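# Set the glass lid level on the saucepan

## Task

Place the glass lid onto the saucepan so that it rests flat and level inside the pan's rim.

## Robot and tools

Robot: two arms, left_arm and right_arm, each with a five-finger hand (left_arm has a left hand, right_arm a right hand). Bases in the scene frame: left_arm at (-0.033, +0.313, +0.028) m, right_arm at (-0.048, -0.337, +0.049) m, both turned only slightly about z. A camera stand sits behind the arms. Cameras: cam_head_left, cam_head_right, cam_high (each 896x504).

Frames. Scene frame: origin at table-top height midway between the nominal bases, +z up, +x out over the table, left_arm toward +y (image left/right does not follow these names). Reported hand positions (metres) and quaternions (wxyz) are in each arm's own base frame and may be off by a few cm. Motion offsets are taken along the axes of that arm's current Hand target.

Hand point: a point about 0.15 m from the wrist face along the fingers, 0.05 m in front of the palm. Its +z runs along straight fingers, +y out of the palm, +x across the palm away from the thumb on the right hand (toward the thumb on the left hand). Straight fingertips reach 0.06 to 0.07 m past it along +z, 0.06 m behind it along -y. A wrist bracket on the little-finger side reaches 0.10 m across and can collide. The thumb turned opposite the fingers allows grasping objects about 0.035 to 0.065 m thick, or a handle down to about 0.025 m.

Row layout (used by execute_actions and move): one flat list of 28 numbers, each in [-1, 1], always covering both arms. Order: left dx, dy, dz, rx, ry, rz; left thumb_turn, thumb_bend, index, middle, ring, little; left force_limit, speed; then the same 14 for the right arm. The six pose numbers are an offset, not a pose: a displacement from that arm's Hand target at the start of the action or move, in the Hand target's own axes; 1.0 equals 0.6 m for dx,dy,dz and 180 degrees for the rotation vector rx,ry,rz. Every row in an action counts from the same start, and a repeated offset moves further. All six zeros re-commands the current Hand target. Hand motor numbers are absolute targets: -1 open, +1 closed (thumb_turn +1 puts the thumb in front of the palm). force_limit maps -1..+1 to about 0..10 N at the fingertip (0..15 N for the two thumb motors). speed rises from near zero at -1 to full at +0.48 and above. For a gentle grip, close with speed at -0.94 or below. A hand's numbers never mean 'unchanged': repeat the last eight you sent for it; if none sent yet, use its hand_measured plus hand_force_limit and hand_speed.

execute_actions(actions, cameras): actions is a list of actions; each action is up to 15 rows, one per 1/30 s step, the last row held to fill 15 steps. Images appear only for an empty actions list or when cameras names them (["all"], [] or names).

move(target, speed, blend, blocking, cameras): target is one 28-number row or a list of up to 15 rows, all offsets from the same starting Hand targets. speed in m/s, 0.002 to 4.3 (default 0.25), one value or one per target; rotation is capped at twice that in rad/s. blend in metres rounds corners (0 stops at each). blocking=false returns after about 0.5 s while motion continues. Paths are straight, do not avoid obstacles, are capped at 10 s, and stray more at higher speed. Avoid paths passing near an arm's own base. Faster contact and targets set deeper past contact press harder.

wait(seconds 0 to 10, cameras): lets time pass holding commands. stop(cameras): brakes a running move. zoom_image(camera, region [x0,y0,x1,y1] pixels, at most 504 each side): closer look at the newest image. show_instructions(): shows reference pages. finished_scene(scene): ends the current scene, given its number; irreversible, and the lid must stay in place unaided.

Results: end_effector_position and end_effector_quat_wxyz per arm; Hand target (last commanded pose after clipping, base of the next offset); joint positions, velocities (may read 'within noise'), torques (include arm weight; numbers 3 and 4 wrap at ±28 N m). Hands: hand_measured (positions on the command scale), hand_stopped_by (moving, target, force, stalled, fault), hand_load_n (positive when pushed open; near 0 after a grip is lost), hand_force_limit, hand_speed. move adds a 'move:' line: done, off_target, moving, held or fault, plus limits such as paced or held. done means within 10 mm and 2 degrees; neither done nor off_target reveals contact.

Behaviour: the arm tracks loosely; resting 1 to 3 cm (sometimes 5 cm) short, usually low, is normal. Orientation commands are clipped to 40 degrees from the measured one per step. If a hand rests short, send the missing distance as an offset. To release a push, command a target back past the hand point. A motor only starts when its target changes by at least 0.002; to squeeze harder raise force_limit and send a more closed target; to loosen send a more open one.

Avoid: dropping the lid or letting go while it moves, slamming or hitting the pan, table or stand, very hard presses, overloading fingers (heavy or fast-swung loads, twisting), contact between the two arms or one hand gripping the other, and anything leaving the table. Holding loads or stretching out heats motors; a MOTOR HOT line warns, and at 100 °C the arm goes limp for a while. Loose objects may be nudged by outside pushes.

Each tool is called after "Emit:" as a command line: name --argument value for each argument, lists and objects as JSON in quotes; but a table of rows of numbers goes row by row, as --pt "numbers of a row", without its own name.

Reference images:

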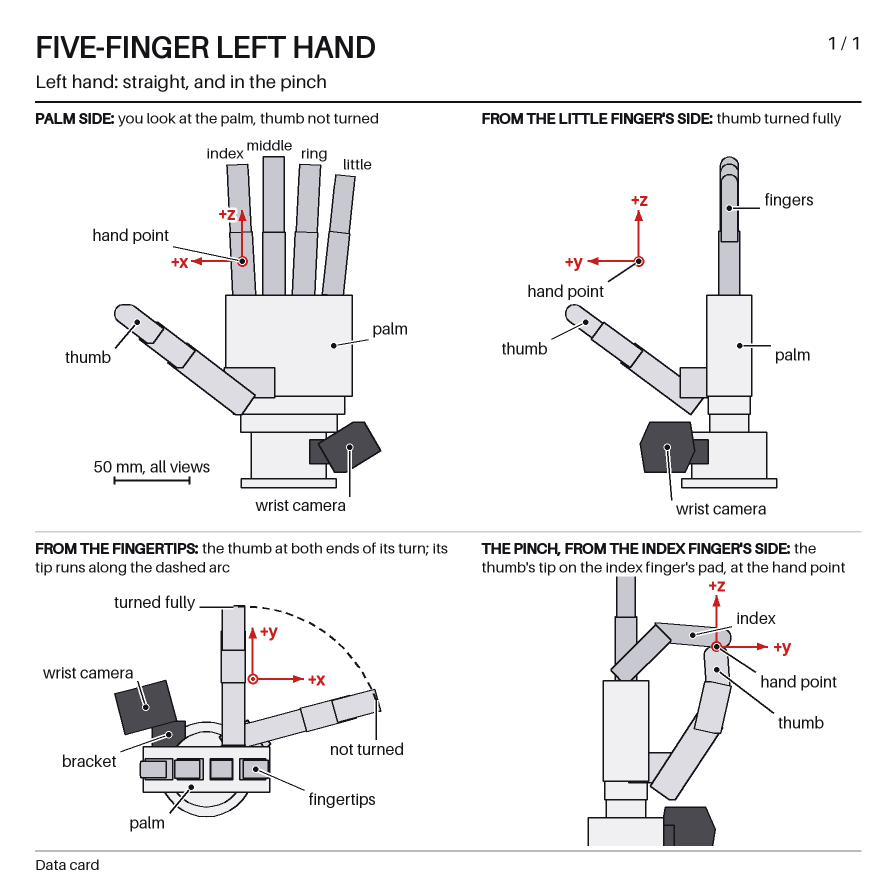

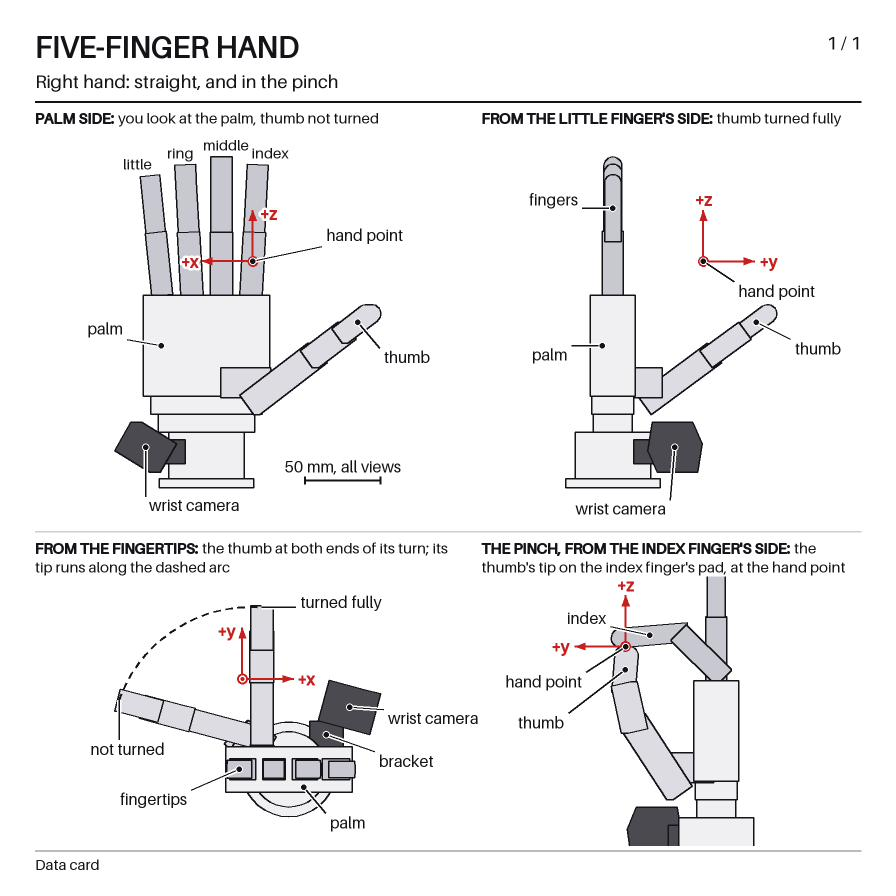

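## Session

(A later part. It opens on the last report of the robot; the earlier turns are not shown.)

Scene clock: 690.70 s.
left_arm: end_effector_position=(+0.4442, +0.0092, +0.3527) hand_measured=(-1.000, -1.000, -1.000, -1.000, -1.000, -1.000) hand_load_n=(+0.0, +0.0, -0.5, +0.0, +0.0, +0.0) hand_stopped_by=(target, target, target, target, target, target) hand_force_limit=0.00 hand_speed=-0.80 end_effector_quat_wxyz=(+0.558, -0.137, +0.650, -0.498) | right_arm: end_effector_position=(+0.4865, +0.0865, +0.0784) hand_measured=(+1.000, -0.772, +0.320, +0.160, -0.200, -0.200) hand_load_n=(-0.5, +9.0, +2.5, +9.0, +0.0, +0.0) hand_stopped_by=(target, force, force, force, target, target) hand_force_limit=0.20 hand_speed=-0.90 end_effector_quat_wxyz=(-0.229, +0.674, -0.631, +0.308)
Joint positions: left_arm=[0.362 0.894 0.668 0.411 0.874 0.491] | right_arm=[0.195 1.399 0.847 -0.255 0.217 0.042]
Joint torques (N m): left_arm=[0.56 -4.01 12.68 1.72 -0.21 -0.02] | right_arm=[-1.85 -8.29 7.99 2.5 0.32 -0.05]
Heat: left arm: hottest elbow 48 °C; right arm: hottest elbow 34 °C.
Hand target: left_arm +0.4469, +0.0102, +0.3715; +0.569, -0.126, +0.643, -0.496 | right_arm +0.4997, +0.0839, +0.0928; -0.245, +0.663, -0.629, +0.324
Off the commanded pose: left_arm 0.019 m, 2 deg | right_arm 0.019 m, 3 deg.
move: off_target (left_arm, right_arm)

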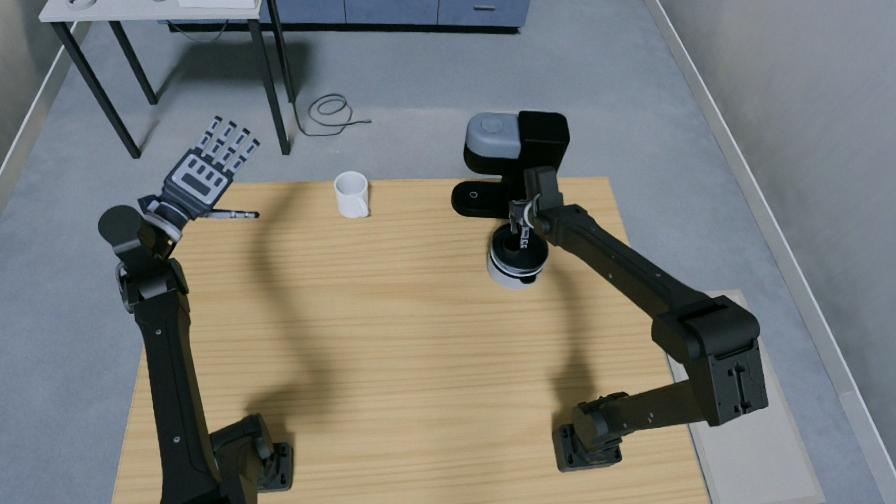

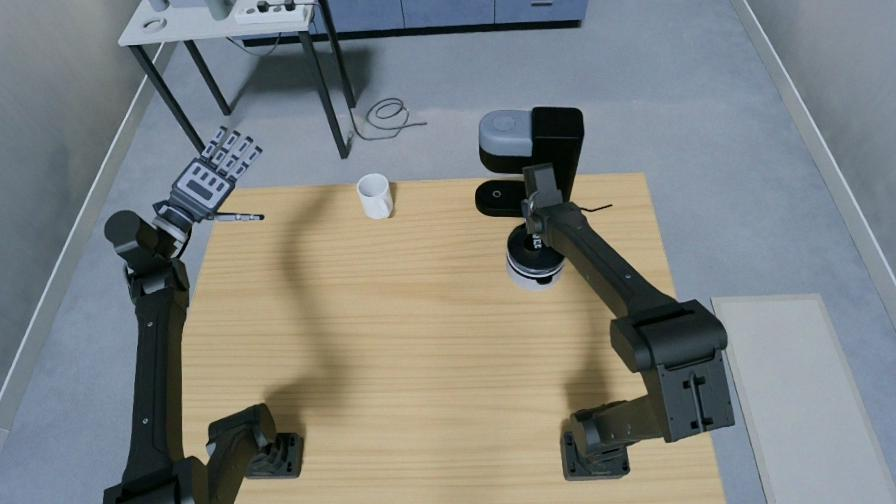

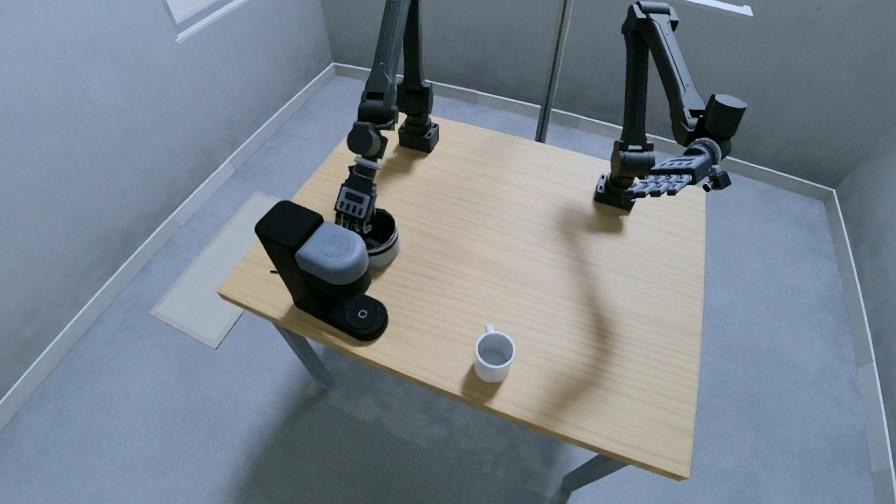

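Emit:
move --target '[0,0,0,0,0,0,-1,-1,-1,-1,-1,-1,0,-0.8,-0.0032,0.0172,0.0133,0,0,0,1,0.1,0.81,0.85,-0.2,-0.2,0.2,-0.9]' --speed 0.04 --cameras '["cam_head_left","cam_head_right","cam_high"]'

Emit:
zoom_image --camera "cam_head_left" --region '[470, 210, 550, 295]'

Emit:
zoom_image --camera "cam_head_right" --region '[490, 210, 570, 295]'

Emit:
zoom_image --camera "cam_high" --region '[340, 190, 420, 280]'

Scene clock: 698.43 s.
left_arm: end_effector_position=(+0.4442, +0.0092, +0.3527) hand_measured=(-1.000, -1.000, -1.000, -1.000, -1.000, -1.000) hand_load_n=(+0.0, +0.5, +0.0, +0.0, +0.0, +0.0) hand_stopped_by=(target, target, target, target, target, target) hand_force_limit=0.00 hand_speed=-0.80 end_effector_quat_wxyz=(+0.558, -0.137, +0.650, -0.498) | right_arm: end_effector_position=(+0.4893, +0.0868, +0.0744) hand_measured=(+1.000, -0.772, +0.320, +0.160, -0.200, -0.200) hand_load_n=(+0.0, +9.5, +2.5, +8.5, +0.0, +0.0) hand_stopped_by=(target, force, force, force, target, target) hand_force_limit=0.20 hand_speed=-0.90 end_effector_quat_wxyz=(-0.236, +0.670, -0.630, +0.313)
Joint positions: left_arm=[0.362 0.894 0.668 0.411 0.874 0.491] | right_arm=[0.195 1.406 0.832 -0.215 0.218 0.042]
Joint torques (N m): left_arm=[0.03 -3.78 12.62 1.68 -0.2 0] | right_arm=[-1.96 -7.65 7.34 2.54 0.3 0.02]
Heat: left arm: hottest elbow 48 °C; right arm: hottest elbow 34 °C.
Hand target: left_arm +0.4469, +0.0102, +0.3715; +0.569, -0.126, +0.643, -0.496 | right_arm +0.4986, +0.0841, +0.0796; -0.245, +0.663, -0.629, +0.324
Off the commanded pose: left_arm 0.019 m, 2 deg | right_arm 0.011 m, 2 deg.
move: off_target (left_arm, right_arm)

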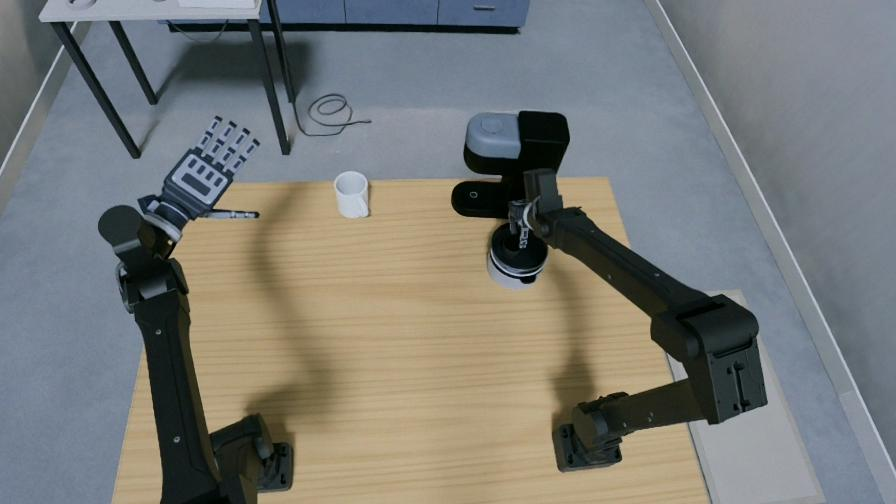

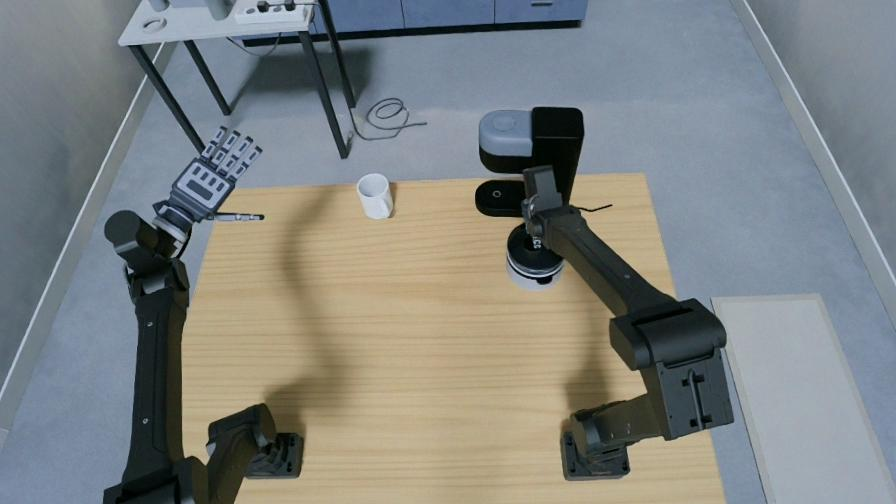

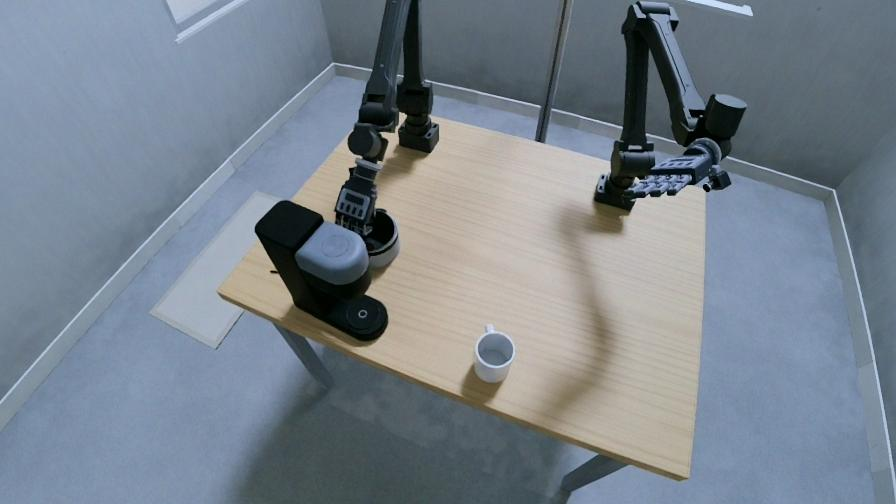

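Scaled by 5.929.

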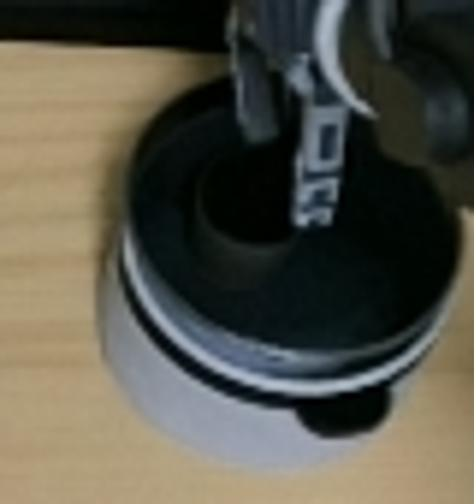

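Scaled by 5.929.

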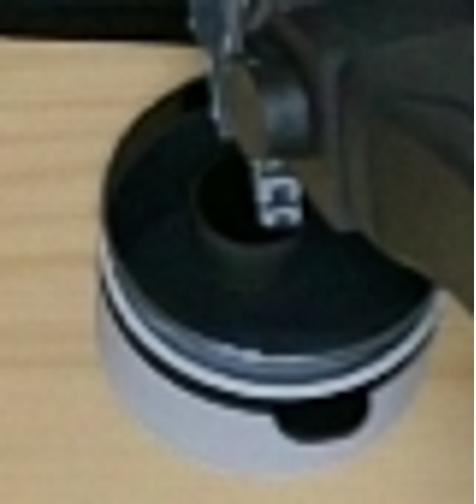

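Scaled by 5.600.

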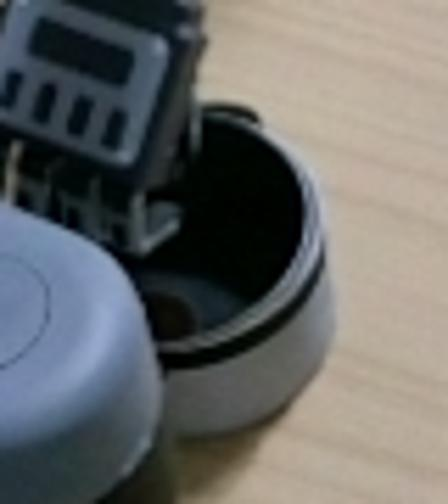

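Emit:
zoom_image --camera "cam_head_left" --region '[484, 220, 524, 290]'

Emit:
zoom_image --camera "cam_head_left" --region '[514, 220, 554, 290]'

Emit:
zoom_image --camera "cam_high" --region '[364, 200, 404, 270]'

Scaled by 7.200.

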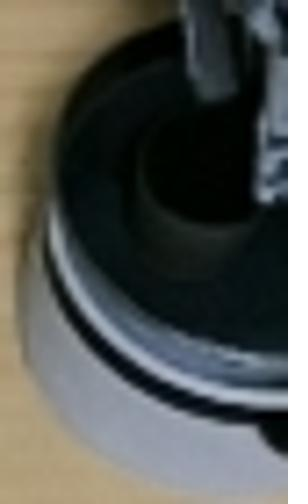

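Scaled by 7.200.

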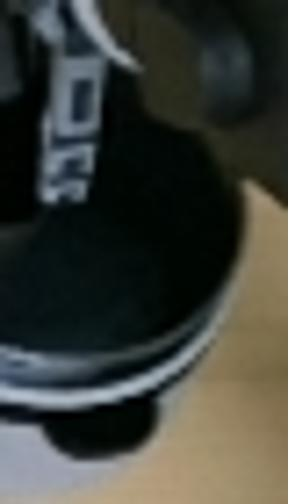

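Scaled by 7.200.

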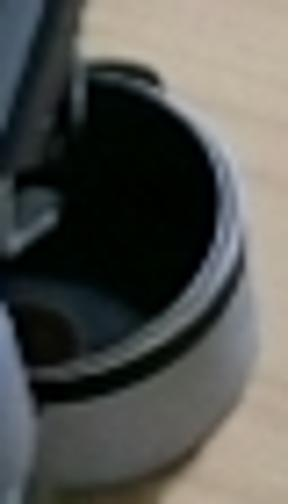

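Emit:
zoom_image --camera "cam_head_right" --region '[500, 220, 540, 290]'

Emit:
zoom_image --camera "cam_head_right" --region '[530, 220, 570, 290]'

Scaled by 7.200.

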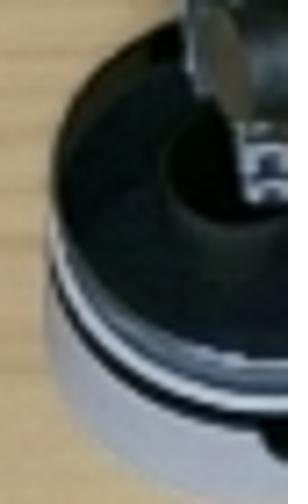

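Scaled by 7.200.

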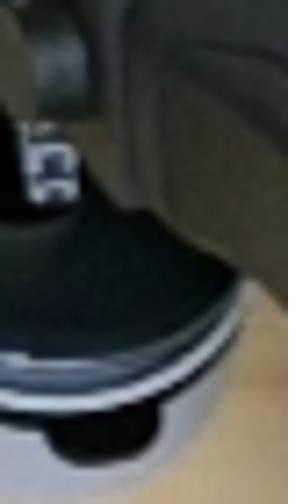

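Emit:
move --target '[0,0,0,0,0,0,-1,-1,-1,-1,-1,-1,0,-0.8,0.001,-0.0065,-0.0057,0,0,0,1,0.1,0.81,0.85,-0.2,-0.2,0.2,-0.9]' --speed 0.04

Emit:
execute_actions --actions '[[[0,0,0,0,0,0,-1,-1,-1,-1,-1,-1,0,-0.8,0,0,0,0,0,0,1,-1,-0.1,-0.1,-0.3,-0.3,0.1,-0.85]],[[0,0,0,0,0,0,-1,-1,-1,-1,-1,-1,0,-0.8,0,0,0,0,0,0,1,-1,-0.1,-0.1,-0.3,-0.3,0.1,-0.85]],[[0,0,0,0,0,0,-1,-1,-1,-1,-1,-1,0,-0.8,0,0,0,0,0,0,1,-1,-0.1,-0.1,-0.3,-0.3,0.1,-0.85]],[[0,0,0,0,0,0,-1,-1,-1,-1,-1,-1,0,-0.8,0,0,0,0,0,0,1,-1,-0.1,-0.1,-0.3,-0.3,0.1,-0.85]],[[0,0,0,0,0,0,-1,-1,-1,-1,-1,-1,0,-0.8,0,0,0,0,0,0,1,-1,-0.1,-0.1,-0.3,-0.3,0.1,-0.85]]]' --cameras '["cam_head_left","cam_head_right","cam_high"]'

Emit:
zoom_image --camera "cam_head_left" --region '[470, 210, 550, 295]'

Emit:
zoom_image --camera "cam_high" --region '[364, 200, 404, 270]'

Scene clock: 736.43 s.
left_arm: end_effector_position=(+0.4442, +0.0092, +0.3527) hand_measured=(-1.000, -1.000, -1.000, -1.000, -1.000, -1.000) hand_load_n=(+0.0, +0.0, +0.0, +0.0, +0.0, +0.0) hand_stopped_by=(target, target, target, target, target, target) hand_force_limit=0.00 hand_speed=-0.80 end_effector_quat_wxyz=(+0.558, -0.137, +0.650, -0.498) | right_arm: end_effector_position=(+0.4893, +0.0868, +0.0744) hand_measured=(+1.000, -0.772, +0.320, +0.160, -0.200, -0.200) hand_load_n=(+0.0, +9.5, +3.0, +8.5, +0.0, +0.0) hand_stopped_by=(target, force, force, force, target, target) hand_force_limit=0.20 hand_speed=-0.90 end_effector_quat_wxyz=(-0.236, +0.670, -0.630, +0.313)
Joint positions: left_arm=[0.362 0.894 0.668 0.411 0.874 0.491] | right_arm=[0.195 1.406 0.832 -0.215 0.218 0.042]
Joint torques (N m): left_arm=[0.26 -3.84 12.81 1.63 -0.23 -0.02] | right_arm=[-2.14 -7.77 7.97 1.88 0.32 0.01]
Heat: left arm: hottest elbow 48 °C; right arm: hottest elbow 32 °C.
Hand target: left_arm +0.4469, +0.0102, +0.3715; +0.569, -0.126, +0.643, -0.496 | right_arm +0.4987, +0.0842, +0.0849; -0.245, +0.663, -0.629, +0.324
Off the commanded pose: left_arm 0.019 m, 2 deg | right_arm 0.014 m, 2 deg.
move: off_target (left_arm, right_arm)

Scene clock: 739.13 s.
left_arm: end_effector_position=(+0.4442, +0.0092, +0.3527) hand_measured=(-1.000, -1.000, -1.000, -1.000, -1.000, -1.000) hand_load_n=(+0.0, +0.0, +0.0, +0.0, +0.0, +0.5) hand_stopped_by=(target, target, target, target, target, target) hand_force_limit=0.00 hand_speed=-0.80 end_effector_quat_wxyz=(+0.558, -0.137, +0.650, -0.498) | right_arm: end_effector_position=(+0.4893, +0.0867, +0.0744) hand_measured=(+1.000, -1.000, -0.100, -0.100, -0.300, -0.300) hand_load_n=(+0.0, +0.0, +0.0, +0.0, +0.0, +0.0) hand_stopped_by=(target, target, target, target, target, target) hand_force_limit=0.10 hand_speed=-0.85 end_effector_quat_wxyz=(-0.236, +0.670, -0.630, +0.314)
Joint positions: left_arm=[0.362 0.894 0.668 0.411 0.874 0.491] | right_arm=[0.195 1.406 0.832 -0.215 0.218 0.042]
Joint torques (N m): left_arm=[0.26 -4.25 12.57 1.8 -0.2 -0.01] | right_arm=[-1.9 -8.18 8.03 1.98 0.26 -0.02]
Heat: left arm: hottest elbow 48 °C; right arm: hottest elbow 32 °C.
Hand target: left_arm +0.4469, +0.0102, +0.3715; +0.569, -0.126, +0.643, -0.496 | right_arm +0.4987, +0.0842, +0.0848; -0.245, +0.663, -0.629, +0.324
Off the commanded pose: left_arm 0.019 m, 2 deg | right_arm 0.014 m, 2 deg.

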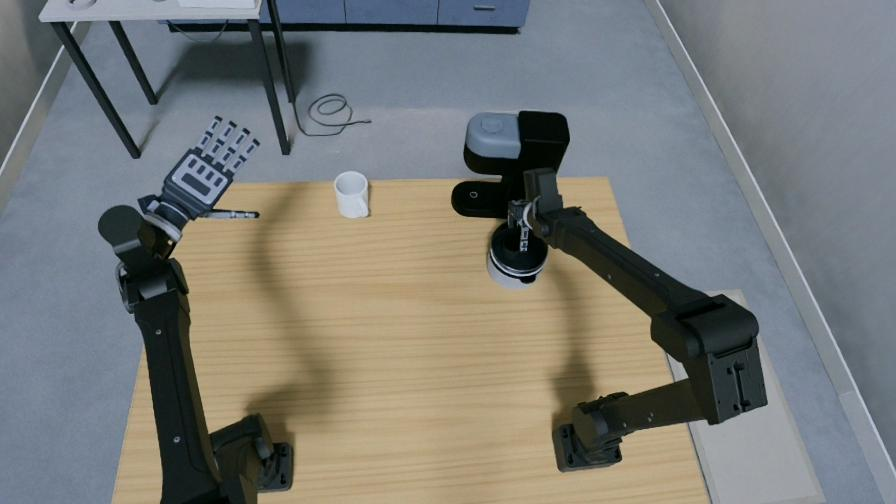

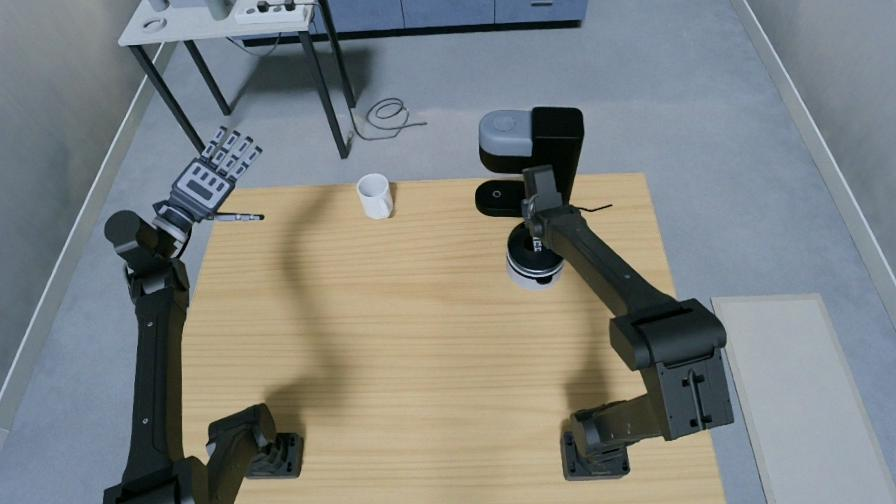

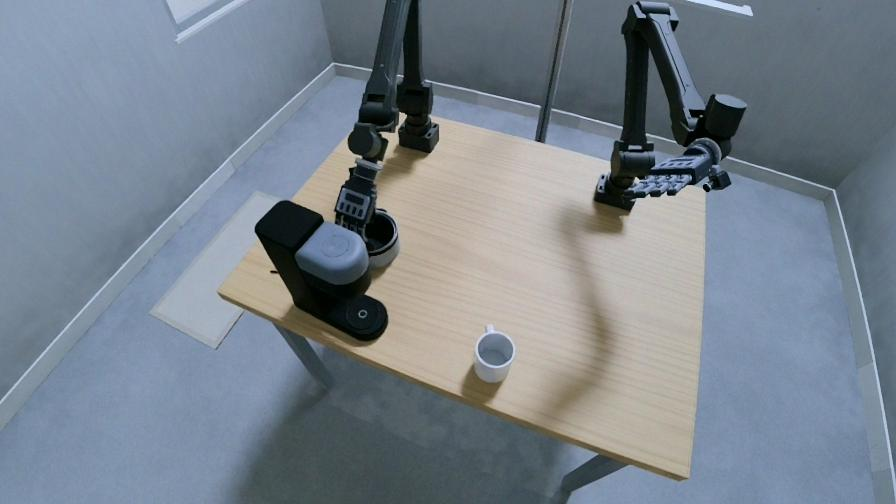

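Scaled by 5.929.

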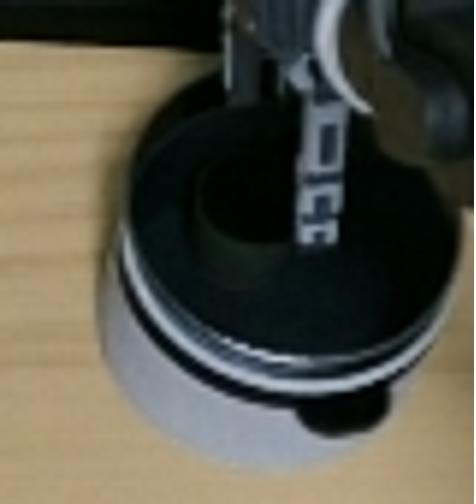

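Scaled by 7.200.

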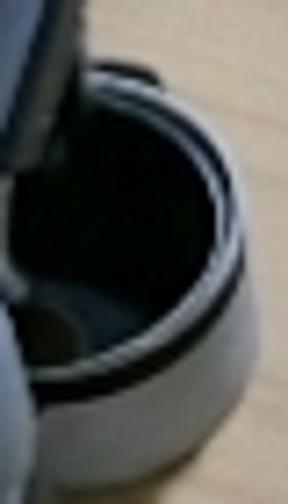

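Emit:
move --pt "0 0 0 0 0 0 -1 -1 -1 -1 -1 -1 0 -0.8 0.0163 -0.1000 -0.0850 0 0 0 1 -1 -0.2 -0.2 -0.4 -0.4 0.1 -0.6" --pt "0 0 0 0 0 0 -1 -1 -1 -1 -1 -1 0 -0.8 0.0840 0.0200 -0.2900 0 0 0 1 -1 -0.2 -0.2 -0.4 -0.4 0.1 -0.6" --speed '[0.1,0.25]' --cameras '["cam_head_left","cam_head_right","cam_high"]'

Emit:
zoom_image --camera "cam_head_left" --region '[470, 210, 550, 295]'

Emit:
zoom_image --camera "cam_head_right" --region '[490, 210, 570, 295]'

Emit:
zoom_image --camera "cam_high" --region '[344, 200, 404, 270]'

Scene clock: 748.10 s.
left_arm: end_effector_position=(+0.4442, +0.0092, +0.3527) hand_measured=(-1.000, -1.000, -1.000, -1.000, -1.000, -1.000) hand_load_n=(+0.0, +0.0, +0.0, +0.0, +0.0, +0.0) hand_stopped_by=(target, target, target, target, target, target) hand_force_limit=0.00 hand_speed=-0.80 end_effector_quat_wxyz=(+0.558, -0.137, +0.650, -0.498) | right_arm: end_effector_position=(+0.3656, +0.0523, +0.1989) hand_measured=(+1.000, -1.000, -0.200, -0.200, -0.400, -0.400) hand_load_n=(+0.0, +0.0, +0.5, +0.0, +0.0, +0.0) hand_stopped_by=(target, target, target, target, target, target) hand_force_limit=0.10 hand_speed=-0.60 end_effector_quat_wxyz=(-0.248, +0.663, -0.628, +0.323)
Joint positions: left_arm=[0.362 0.894 0.668 0.411 0.874 0.491] | right_arm=[0.16 0.876 0.776 -0.649 0.194 0.02]
Joint torques (N m): left_arm=[-0.03 -4.37 12.68 1.72 -0.24 0.02] | right_arm=[-2.08 -2.37 7.8 1.28 0.07 -0.07]
Heat: left arm: hottest elbow 48 °C; right arm: hottest elbow 32 °C.
Hand target: left_arm +0.4469, +0.0102, +0.3715; +0.569, -0.126, +0.643, -0.496 | right_arm +0.3622, +0.0474, +0.1987; -0.245, +0.663, -0.629, +0.324
Off the commanded pose: left_arm 0.019 m, 2 deg | right_arm 0.006 m, 0 deg.
move: off_target (left_arm)

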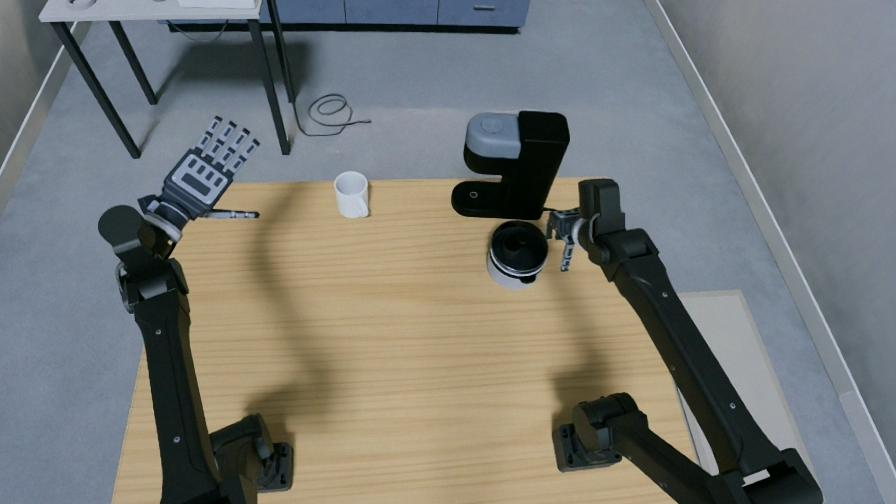

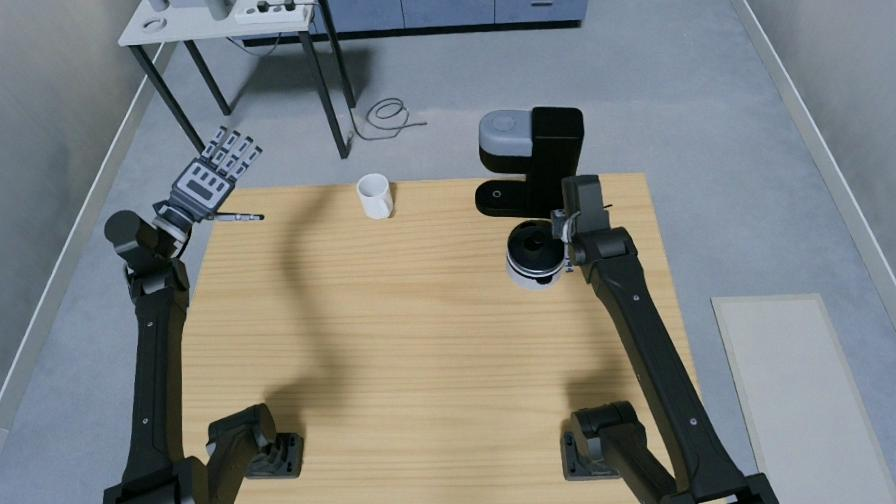

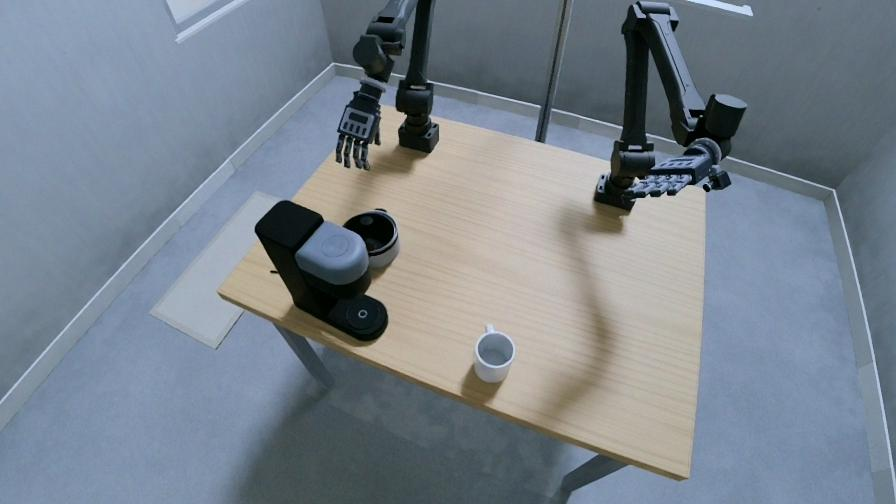

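Scaled by 5.929.

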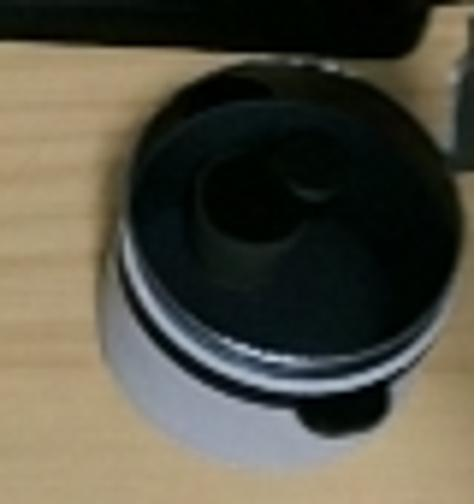

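Scaled by 5.929.

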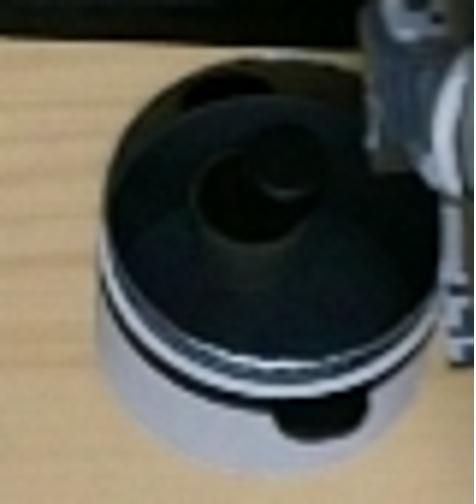

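Scaled by 7.200.

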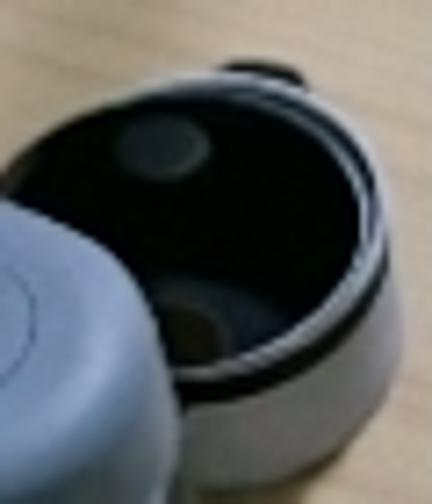

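Emit:
move --pt "0 0 0 0 0 0 -1 -1 -1 -1 -1 -1 0 -0.8 -0.0745 -0.0963 0.2130 0.04 0 0 1 -1 -0.1 -0.1 -0.3 -0.3 0.1 -0.6" --pt "0 0 0 0 0 0 -1 -1 -1 -1 -1 -1 0 -0.8 -0.0912 0.0037 0.3047 0.04 0 0 1 -1 -0.1 -0.1 -0.3 -0.3 0.1 -0.6" --speed '[0.2,0.08]' --cameras '["cam_head_left","cam_head_right","cam_high"]'

Emit:
zoom_image --camera "cam_head_left" --region '[470, 210, 550, 295]'

Emit:
zoom_image --camera "cam_high" --region '[344, 190, 404, 270]'

Scene clock: 797.67 s.
left_arm: end_effector_position=(+0.4442, +0.0092, +0.3527) hand_measured=(-1.000, -1.000, -1.000, -1.000, -1.000, -1.000) hand_load_n=(+0.0, +0.0, +0.0, +0.0, +0.0, +0.0) hand_stopped_by=(target, target, target, target, target, target) hand_force_limit=0.00 hand_speed=-0.80 end_effector_quat_wxyz=(+0.558, -0.137, +0.650, -0.498) | right_arm: end_effector_position=(+0.4937, +0.0815, +0.0706) hand_measured=(+1.000, -1.000, -0.100, -0.100, -0.300, -0.300) hand_load_n=(+0.0, +0.0, +0.0, +0.0, +0.0, +0.0) hand_stopped_by=(target, target, target, target, target, target) hand_force_limit=0.10 hand_speed=-0.60 end_effector_quat_wxyz=(-0.283, +0.645, -0.611, +0.361)
Joint positions: left_arm=[0.362 0.894 0.668 0.411 0.874 0.491] | right_arm=[0.192 1.383 0.718 0.028 0.232 0.019]
Joint torques (N m): left_arm=[0.56 -3.6 12.6 1.76 -0.19 -0.02] | right_arm=[-0.44 -6.07 6.64 2.37 0.26 0.05]
Heat: left arm: hottest elbow 48 °C; right arm: hottest elbow 33 °C.
Hand target: left_arm +0.4469, +0.0102, +0.3715; +0.569, -0.126, +0.643, -0.496 | right_arm +0.4956, +0.0864, +0.0680; -0.286, +0.646, -0.607, +0.363
Off the commanded pose: left_arm 0.019 m, 2 deg | right_arm 0.006 m, 1 deg.
move: off_target (left_arm)

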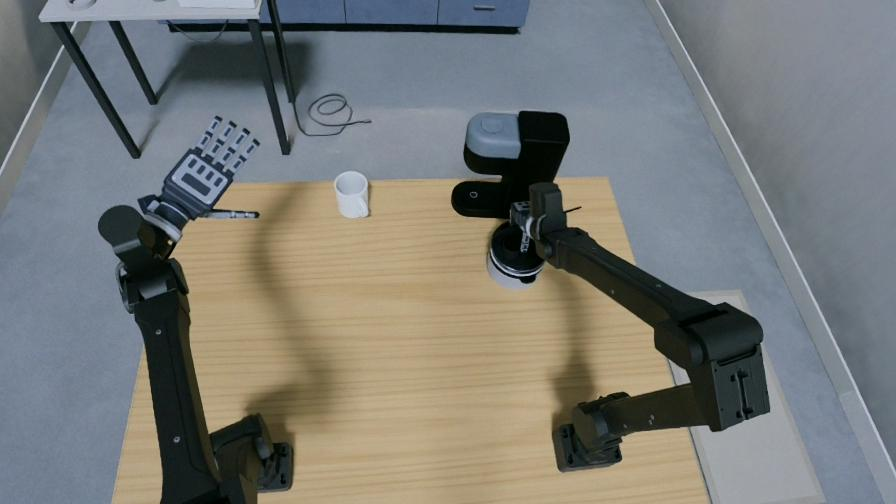

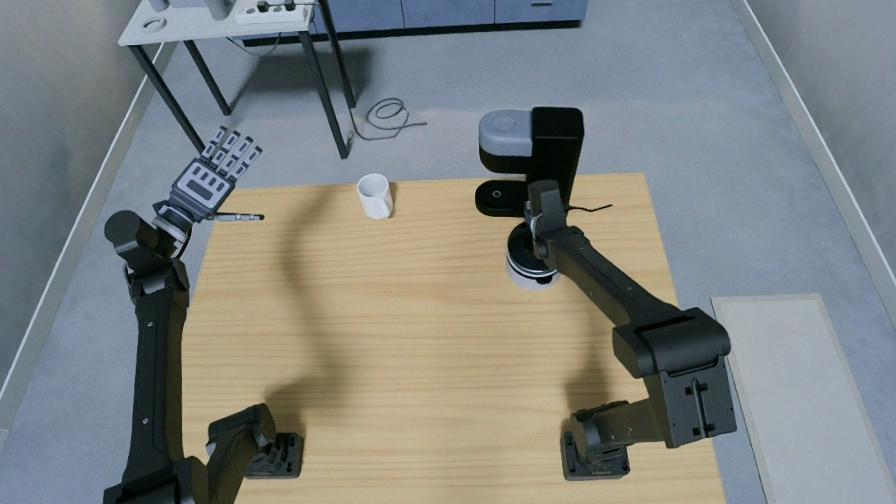

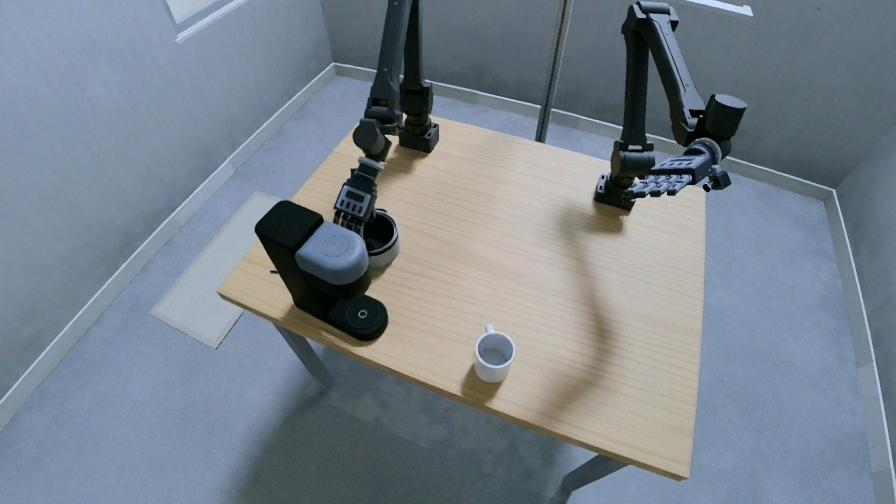

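Scaled by 5.929.

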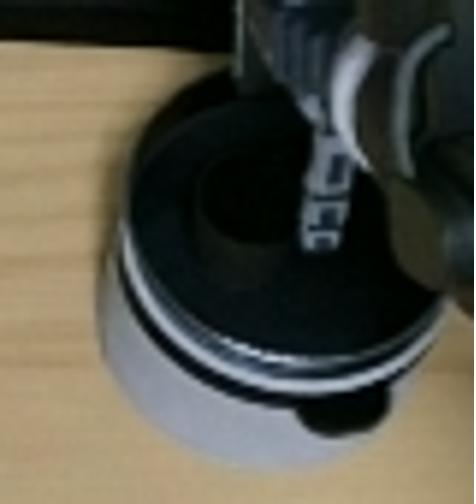

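Scaled by 6.300.

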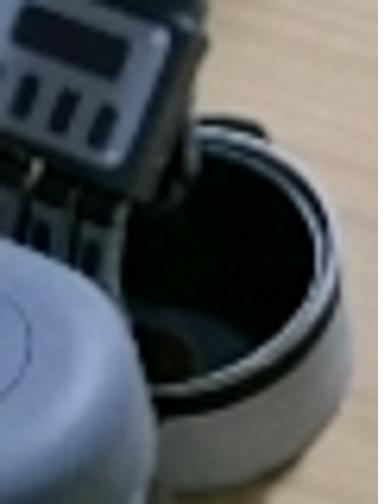

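Emit:
execute_actions --actions '[[[0,0,0,0,0,0,-1,-1,-1,-1,-1,-1,0,-0.8,0,0,0,0,0,0,1,-0.9,-0.1,-0.1,-0.2,-0.2,-0.6,-0.85]],[[0,0,0,0,0,0,-1,-1,-1,-1,-1,-1,0,-0.8,0,0,0,0,0,0,1,0.0,0.7,0.7,-0.2,-0.2,-0.6,-0.85]],[[0,0,0,0,0,0,-1,-1,-1,-1,-1,-1,0,-0.8,0,0,0,0,0,0,1,0.0,0.7,0.7,-0.2,-0.2,-0.6,-0.85]],[[0,0,0,0,0,0,-1,-1,-1,-1,-1,-1,0,-0.8,0,0,0,0,0,0,1,0.0,0.7,0.7,-0.2,-0.2,-0.6,-0.85]],[[0,0,0,0,0,0,-1,-1,-1,-1,-1,-1,0,-0.8,0,0,0,0,0,0,1,0.0,0.7,0.7,-0.2,-0.2,-0.6,-0.85]]]'

Scene clock: 807.97 s.
left_arm: end_effector_position=(+0.4442, +0.0092, +0.3527) hand_measured=(-1.000, -1.000, -1.000, -1.000, -1.000, -1.000) hand_load_n=(+0.0, +0.0, +0.0, +0.0, +0.0, +0.0) hand_stopped_by=(target, target, target, target, target, target) hand_force_limit=0.00 hand_speed=-0.80 end_effector_quat_wxyz=(+0.558, -0.137, +0.650, -0.498) | right_arm: end_effector_position=(+0.4917, +0.0812, +0.0680) hand_measured=(+1.000, -0.768, +0.232, +0.148, -0.200, -0.200) hand_load_n=(-0.5, +5.0, +4.0, +4.0, +0.0, +0.0) hand_stopped_by=(target, force, force, force, target, target) hand_force_limit=-0.60 hand_speed=-0.85 end_effector_quat_wxyz=(-0.281, +0.647, -0.611, +0.360)
Joint positions: left_arm=[0.362 0.894 0.668 0.411 0.874 0.491] | right_arm=[0.192 1.384 0.713 0.028 0.233 0.019]
Joint torques (N m): left_arm=[0.44 -3.72 12.51 1.74 -0.22 -0.02] | right_arm=[-0.32 -5.77 6.87 2.24 0.23 0.02]
Heat: left arm: hottest elbow 48 °C; right arm: hottest elbow 33 °C.
Hand target: left_arm +0.4469, +0.0102, +0.3715; +0.569, -0.126, +0.643, -0.496 | right_arm +0.4956, +0.0864, +0.0679; -0.286, +0.646, -0.607, +0.363
Off the commanded pose: left_arm 0.019 m, 2 deg | right_arm 0.006 m, 1 deg.

Emit:
execute_actions --actions '[[[0,0,0,0,0,0,-1,-1,-1,-1,-1,-1,0,-0.8,0,0,0,0,0,0,1,0.1,0.8,0.8,-0.2,-0.2,-0.1,-0.9]],[[0,0,0,0,0,0,-1,-1,-1,-1,-1,-1,0,-0.8,0,0,0,0,0,0,1,0.1,0.8,0.8,-0.2,-0.2,-0.1,-0.9]],[[0,0,0,0,0,0,-1,-1,-1,-1,-1,-1,0,-0.8,0,0,0,0,0,0,1,0.1,0.81,0.85,-0.2,-0.2,0.2,-0.9]],[[0,0,0,0,0,0,-1,-1,-1,-1,-1,-1,0,-0.8,0,0,0,0,0,0,1,0.1,0.81,0.85,-0.2,-0.2,0.2,-0.9]]]'

Emit:
move --pt "0 0 0 0 0 0 -1 -1 -1 -1 -1 -1 0 -0.8 0.0133 -0.1432 -0.0560 -0.02 0 0 1 0.1 0.81 0.85 -0.2 -0.2 0.2 -0.9" --pt "0 0 0 0 0 0 -1 -1 -1 -1 -1 -1 0 -0.8 0.0345 -0.1430 -0.0870 -0.037 0 0 1 0.1 0.81 0.85 -0.2 -0.2 0.2 -0.9" --pt "0 0 0 0 0 0 -1 -1 -1 -1 -1 -1 0 -0.8 0.0202 -0.0478 -0.0200 -0.037 0 0 1 0.1 0.81 0.85 -0.2 -0.2 0.2 -0.9" --speed '[0.08,0.08,0.08]' --cameras '["cam_head_left","cam_head_right","cam_high"]'

Emit:
zoom_image --camera "cam_head_left" --region '[470, 210, 550, 295]'

Emit:
zoom_image --camera "cam_head_right" --region '[490, 210, 570, 295]'

Emit:
zoom_image --camera "cam_high" --region '[344, 190, 404, 270]'

Scene clock: 839.23 s.
left_arm: end_effector_position=(+0.4442, +0.0092, +0.3527) hand_measured=(-1.000, -1.000, -1.000, -1.000, -1.000, -1.000) hand_load_n=(+0.0, +0.0, +0.0, +0.0, +0.0, +0.5) hand_stopped_by=(target, target, target, target, target, target) hand_force_limit=0.00 hand_speed=-0.80 end_effector_quat_wxyz=(+0.558, -0.137, +0.650, -0.498) | right_arm: end_effector_position=(+0.4919, +0.0813, +0.0682) hand_measured=(+1.000, -0.770, +0.254, +0.162, -0.200, -0.200) hand_load_n=(+0.0, +10.0, +7.5, +6.0, +0.0, +0.0) hand_stopped_by=(target, force, force, force, target, target) hand_force_limit=0.20 hand_speed=-0.90 end_effector_quat_wxyz=(-0.281, +0.646, -0.611, +0.360)
Joint positions: left_arm=[0.362 0.894 0.668 0.411 0.874 0.491] | right_arm=[0.192 1.384 0.713 0.029 0.233 0.019]
Joint torques (N m): left_arm=[0.44 -4.54 12.57 1.73 -0.21 -0.03] | right_arm=[-0.26 -6.12 6.86 2.24 0.24 0.03]
Heat: left arm: hottest elbow 49 °C; right arm: hottest elbow 33 °C.
Hand target: left_arm +0.4469, +0.0102, +0.3715; +0.569, -0.126, +0.643, -0.496 | right_arm +0.4956, +0.0864, +0.0679; -0.286, +0.646, -0.607, +0.363
Off the commanded pose: left_arm 0.019 m, 2 deg | right_arm 0.006 m, 1 deg.

Scene clock: 843.30 s.
left_arm: end_effector_position=(+0.4442, +0.0092, +0.3527) hand_measured=(-1.000, -1.000, -1.000, -1.000, -1.000, -1.000) hand_load_n=(+0.0, +0.0, +0.0, +0.0, +0.0, +0.0) hand_stopped_by=(target, target, target, target, target, target) hand_force_limit=0.00 hand_speed=-0.80 end_effector_quat_wxyz=(+0.558, -0.137, +0.650, -0.498) | right_arm: end_effector_position=(+0.4897, +0.0811, +0.0866) hand_measured=(+1.000, -0.770, +0.254, +0.162, -0.200, -0.200) hand_load_n=(+0.0, +10.0, +6.0, +6.0, +0.0, +0.0) hand_stopped_by=(target, force, force, force, target, target) hand_force_limit=0.20 hand_speed=-0.90 end_effector_quat_wxyz=(-0.232, +0.675, -0.627, +0.313)
Joint positions: left_arm=[0.362 0.894 0.668 0.411 0.874 0.491] | right_arm=[0.183 1.387 0.855 -0.26 0.21 0.022]
Joint torques (N m): left_arm=[0.32 -3.84 12.53 1.73 -0.2 0] | right_arm=[-2.02 -7.71 7.9 2.55 0.11 0.05]
Heat: left arm: hottest elbow 49 °C; right arm: hottest elbow 34 °C.
Hand target: left_arm +0.4469, +0.0102, +0.3715; +0.569, -0.126, +0.643, -0.496 | right_arm +0.5024, +0.0781, +0.0995; -0.248, +0.662, -0.627, +0.327
Off the commanded pose: left_arm 0.019 m, 2 deg | right_arm 0.018 m, 3 deg.
move: off_target (left_arm, right_arm)

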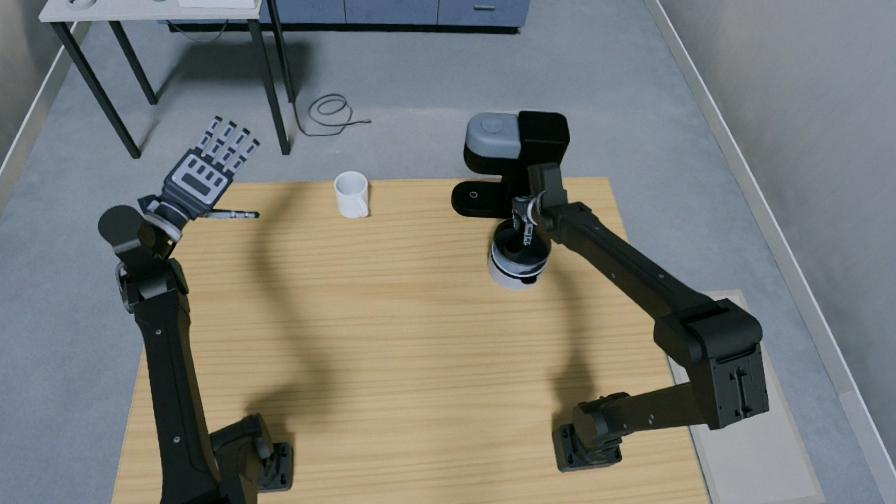

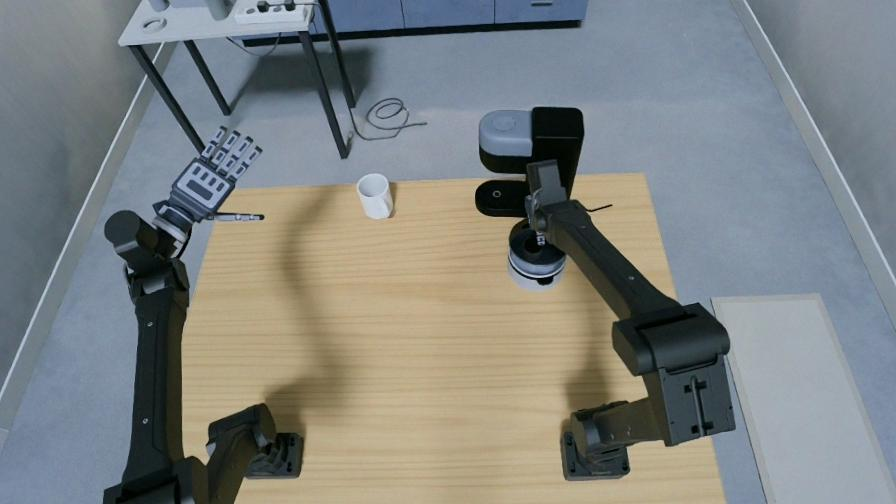

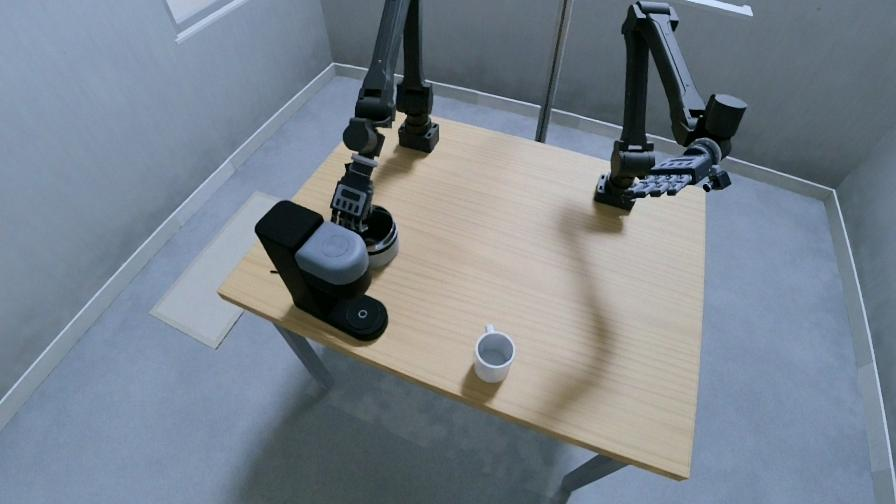

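Scaled by 5.929.

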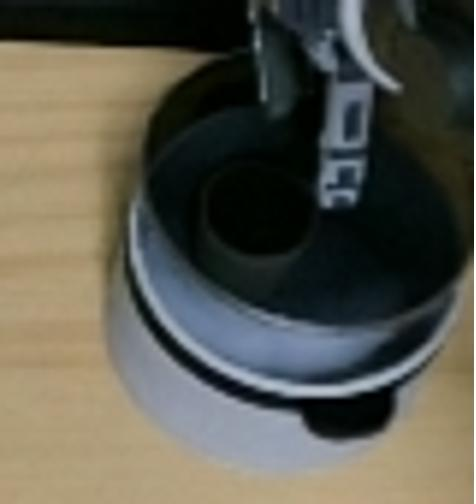

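Scaled by 5.929.

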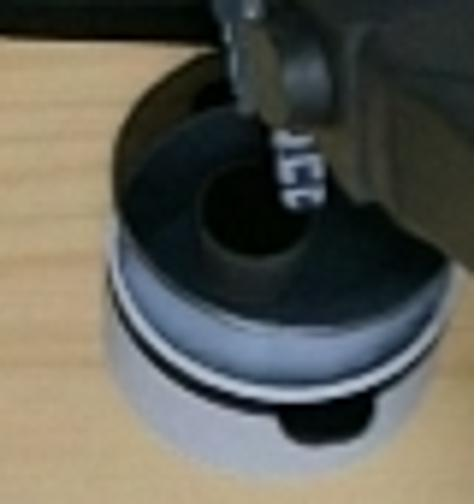

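Scaled by 6.300.

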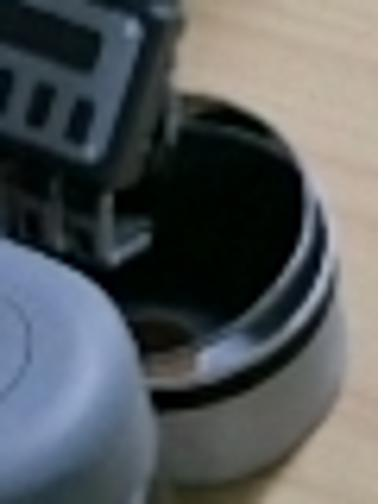

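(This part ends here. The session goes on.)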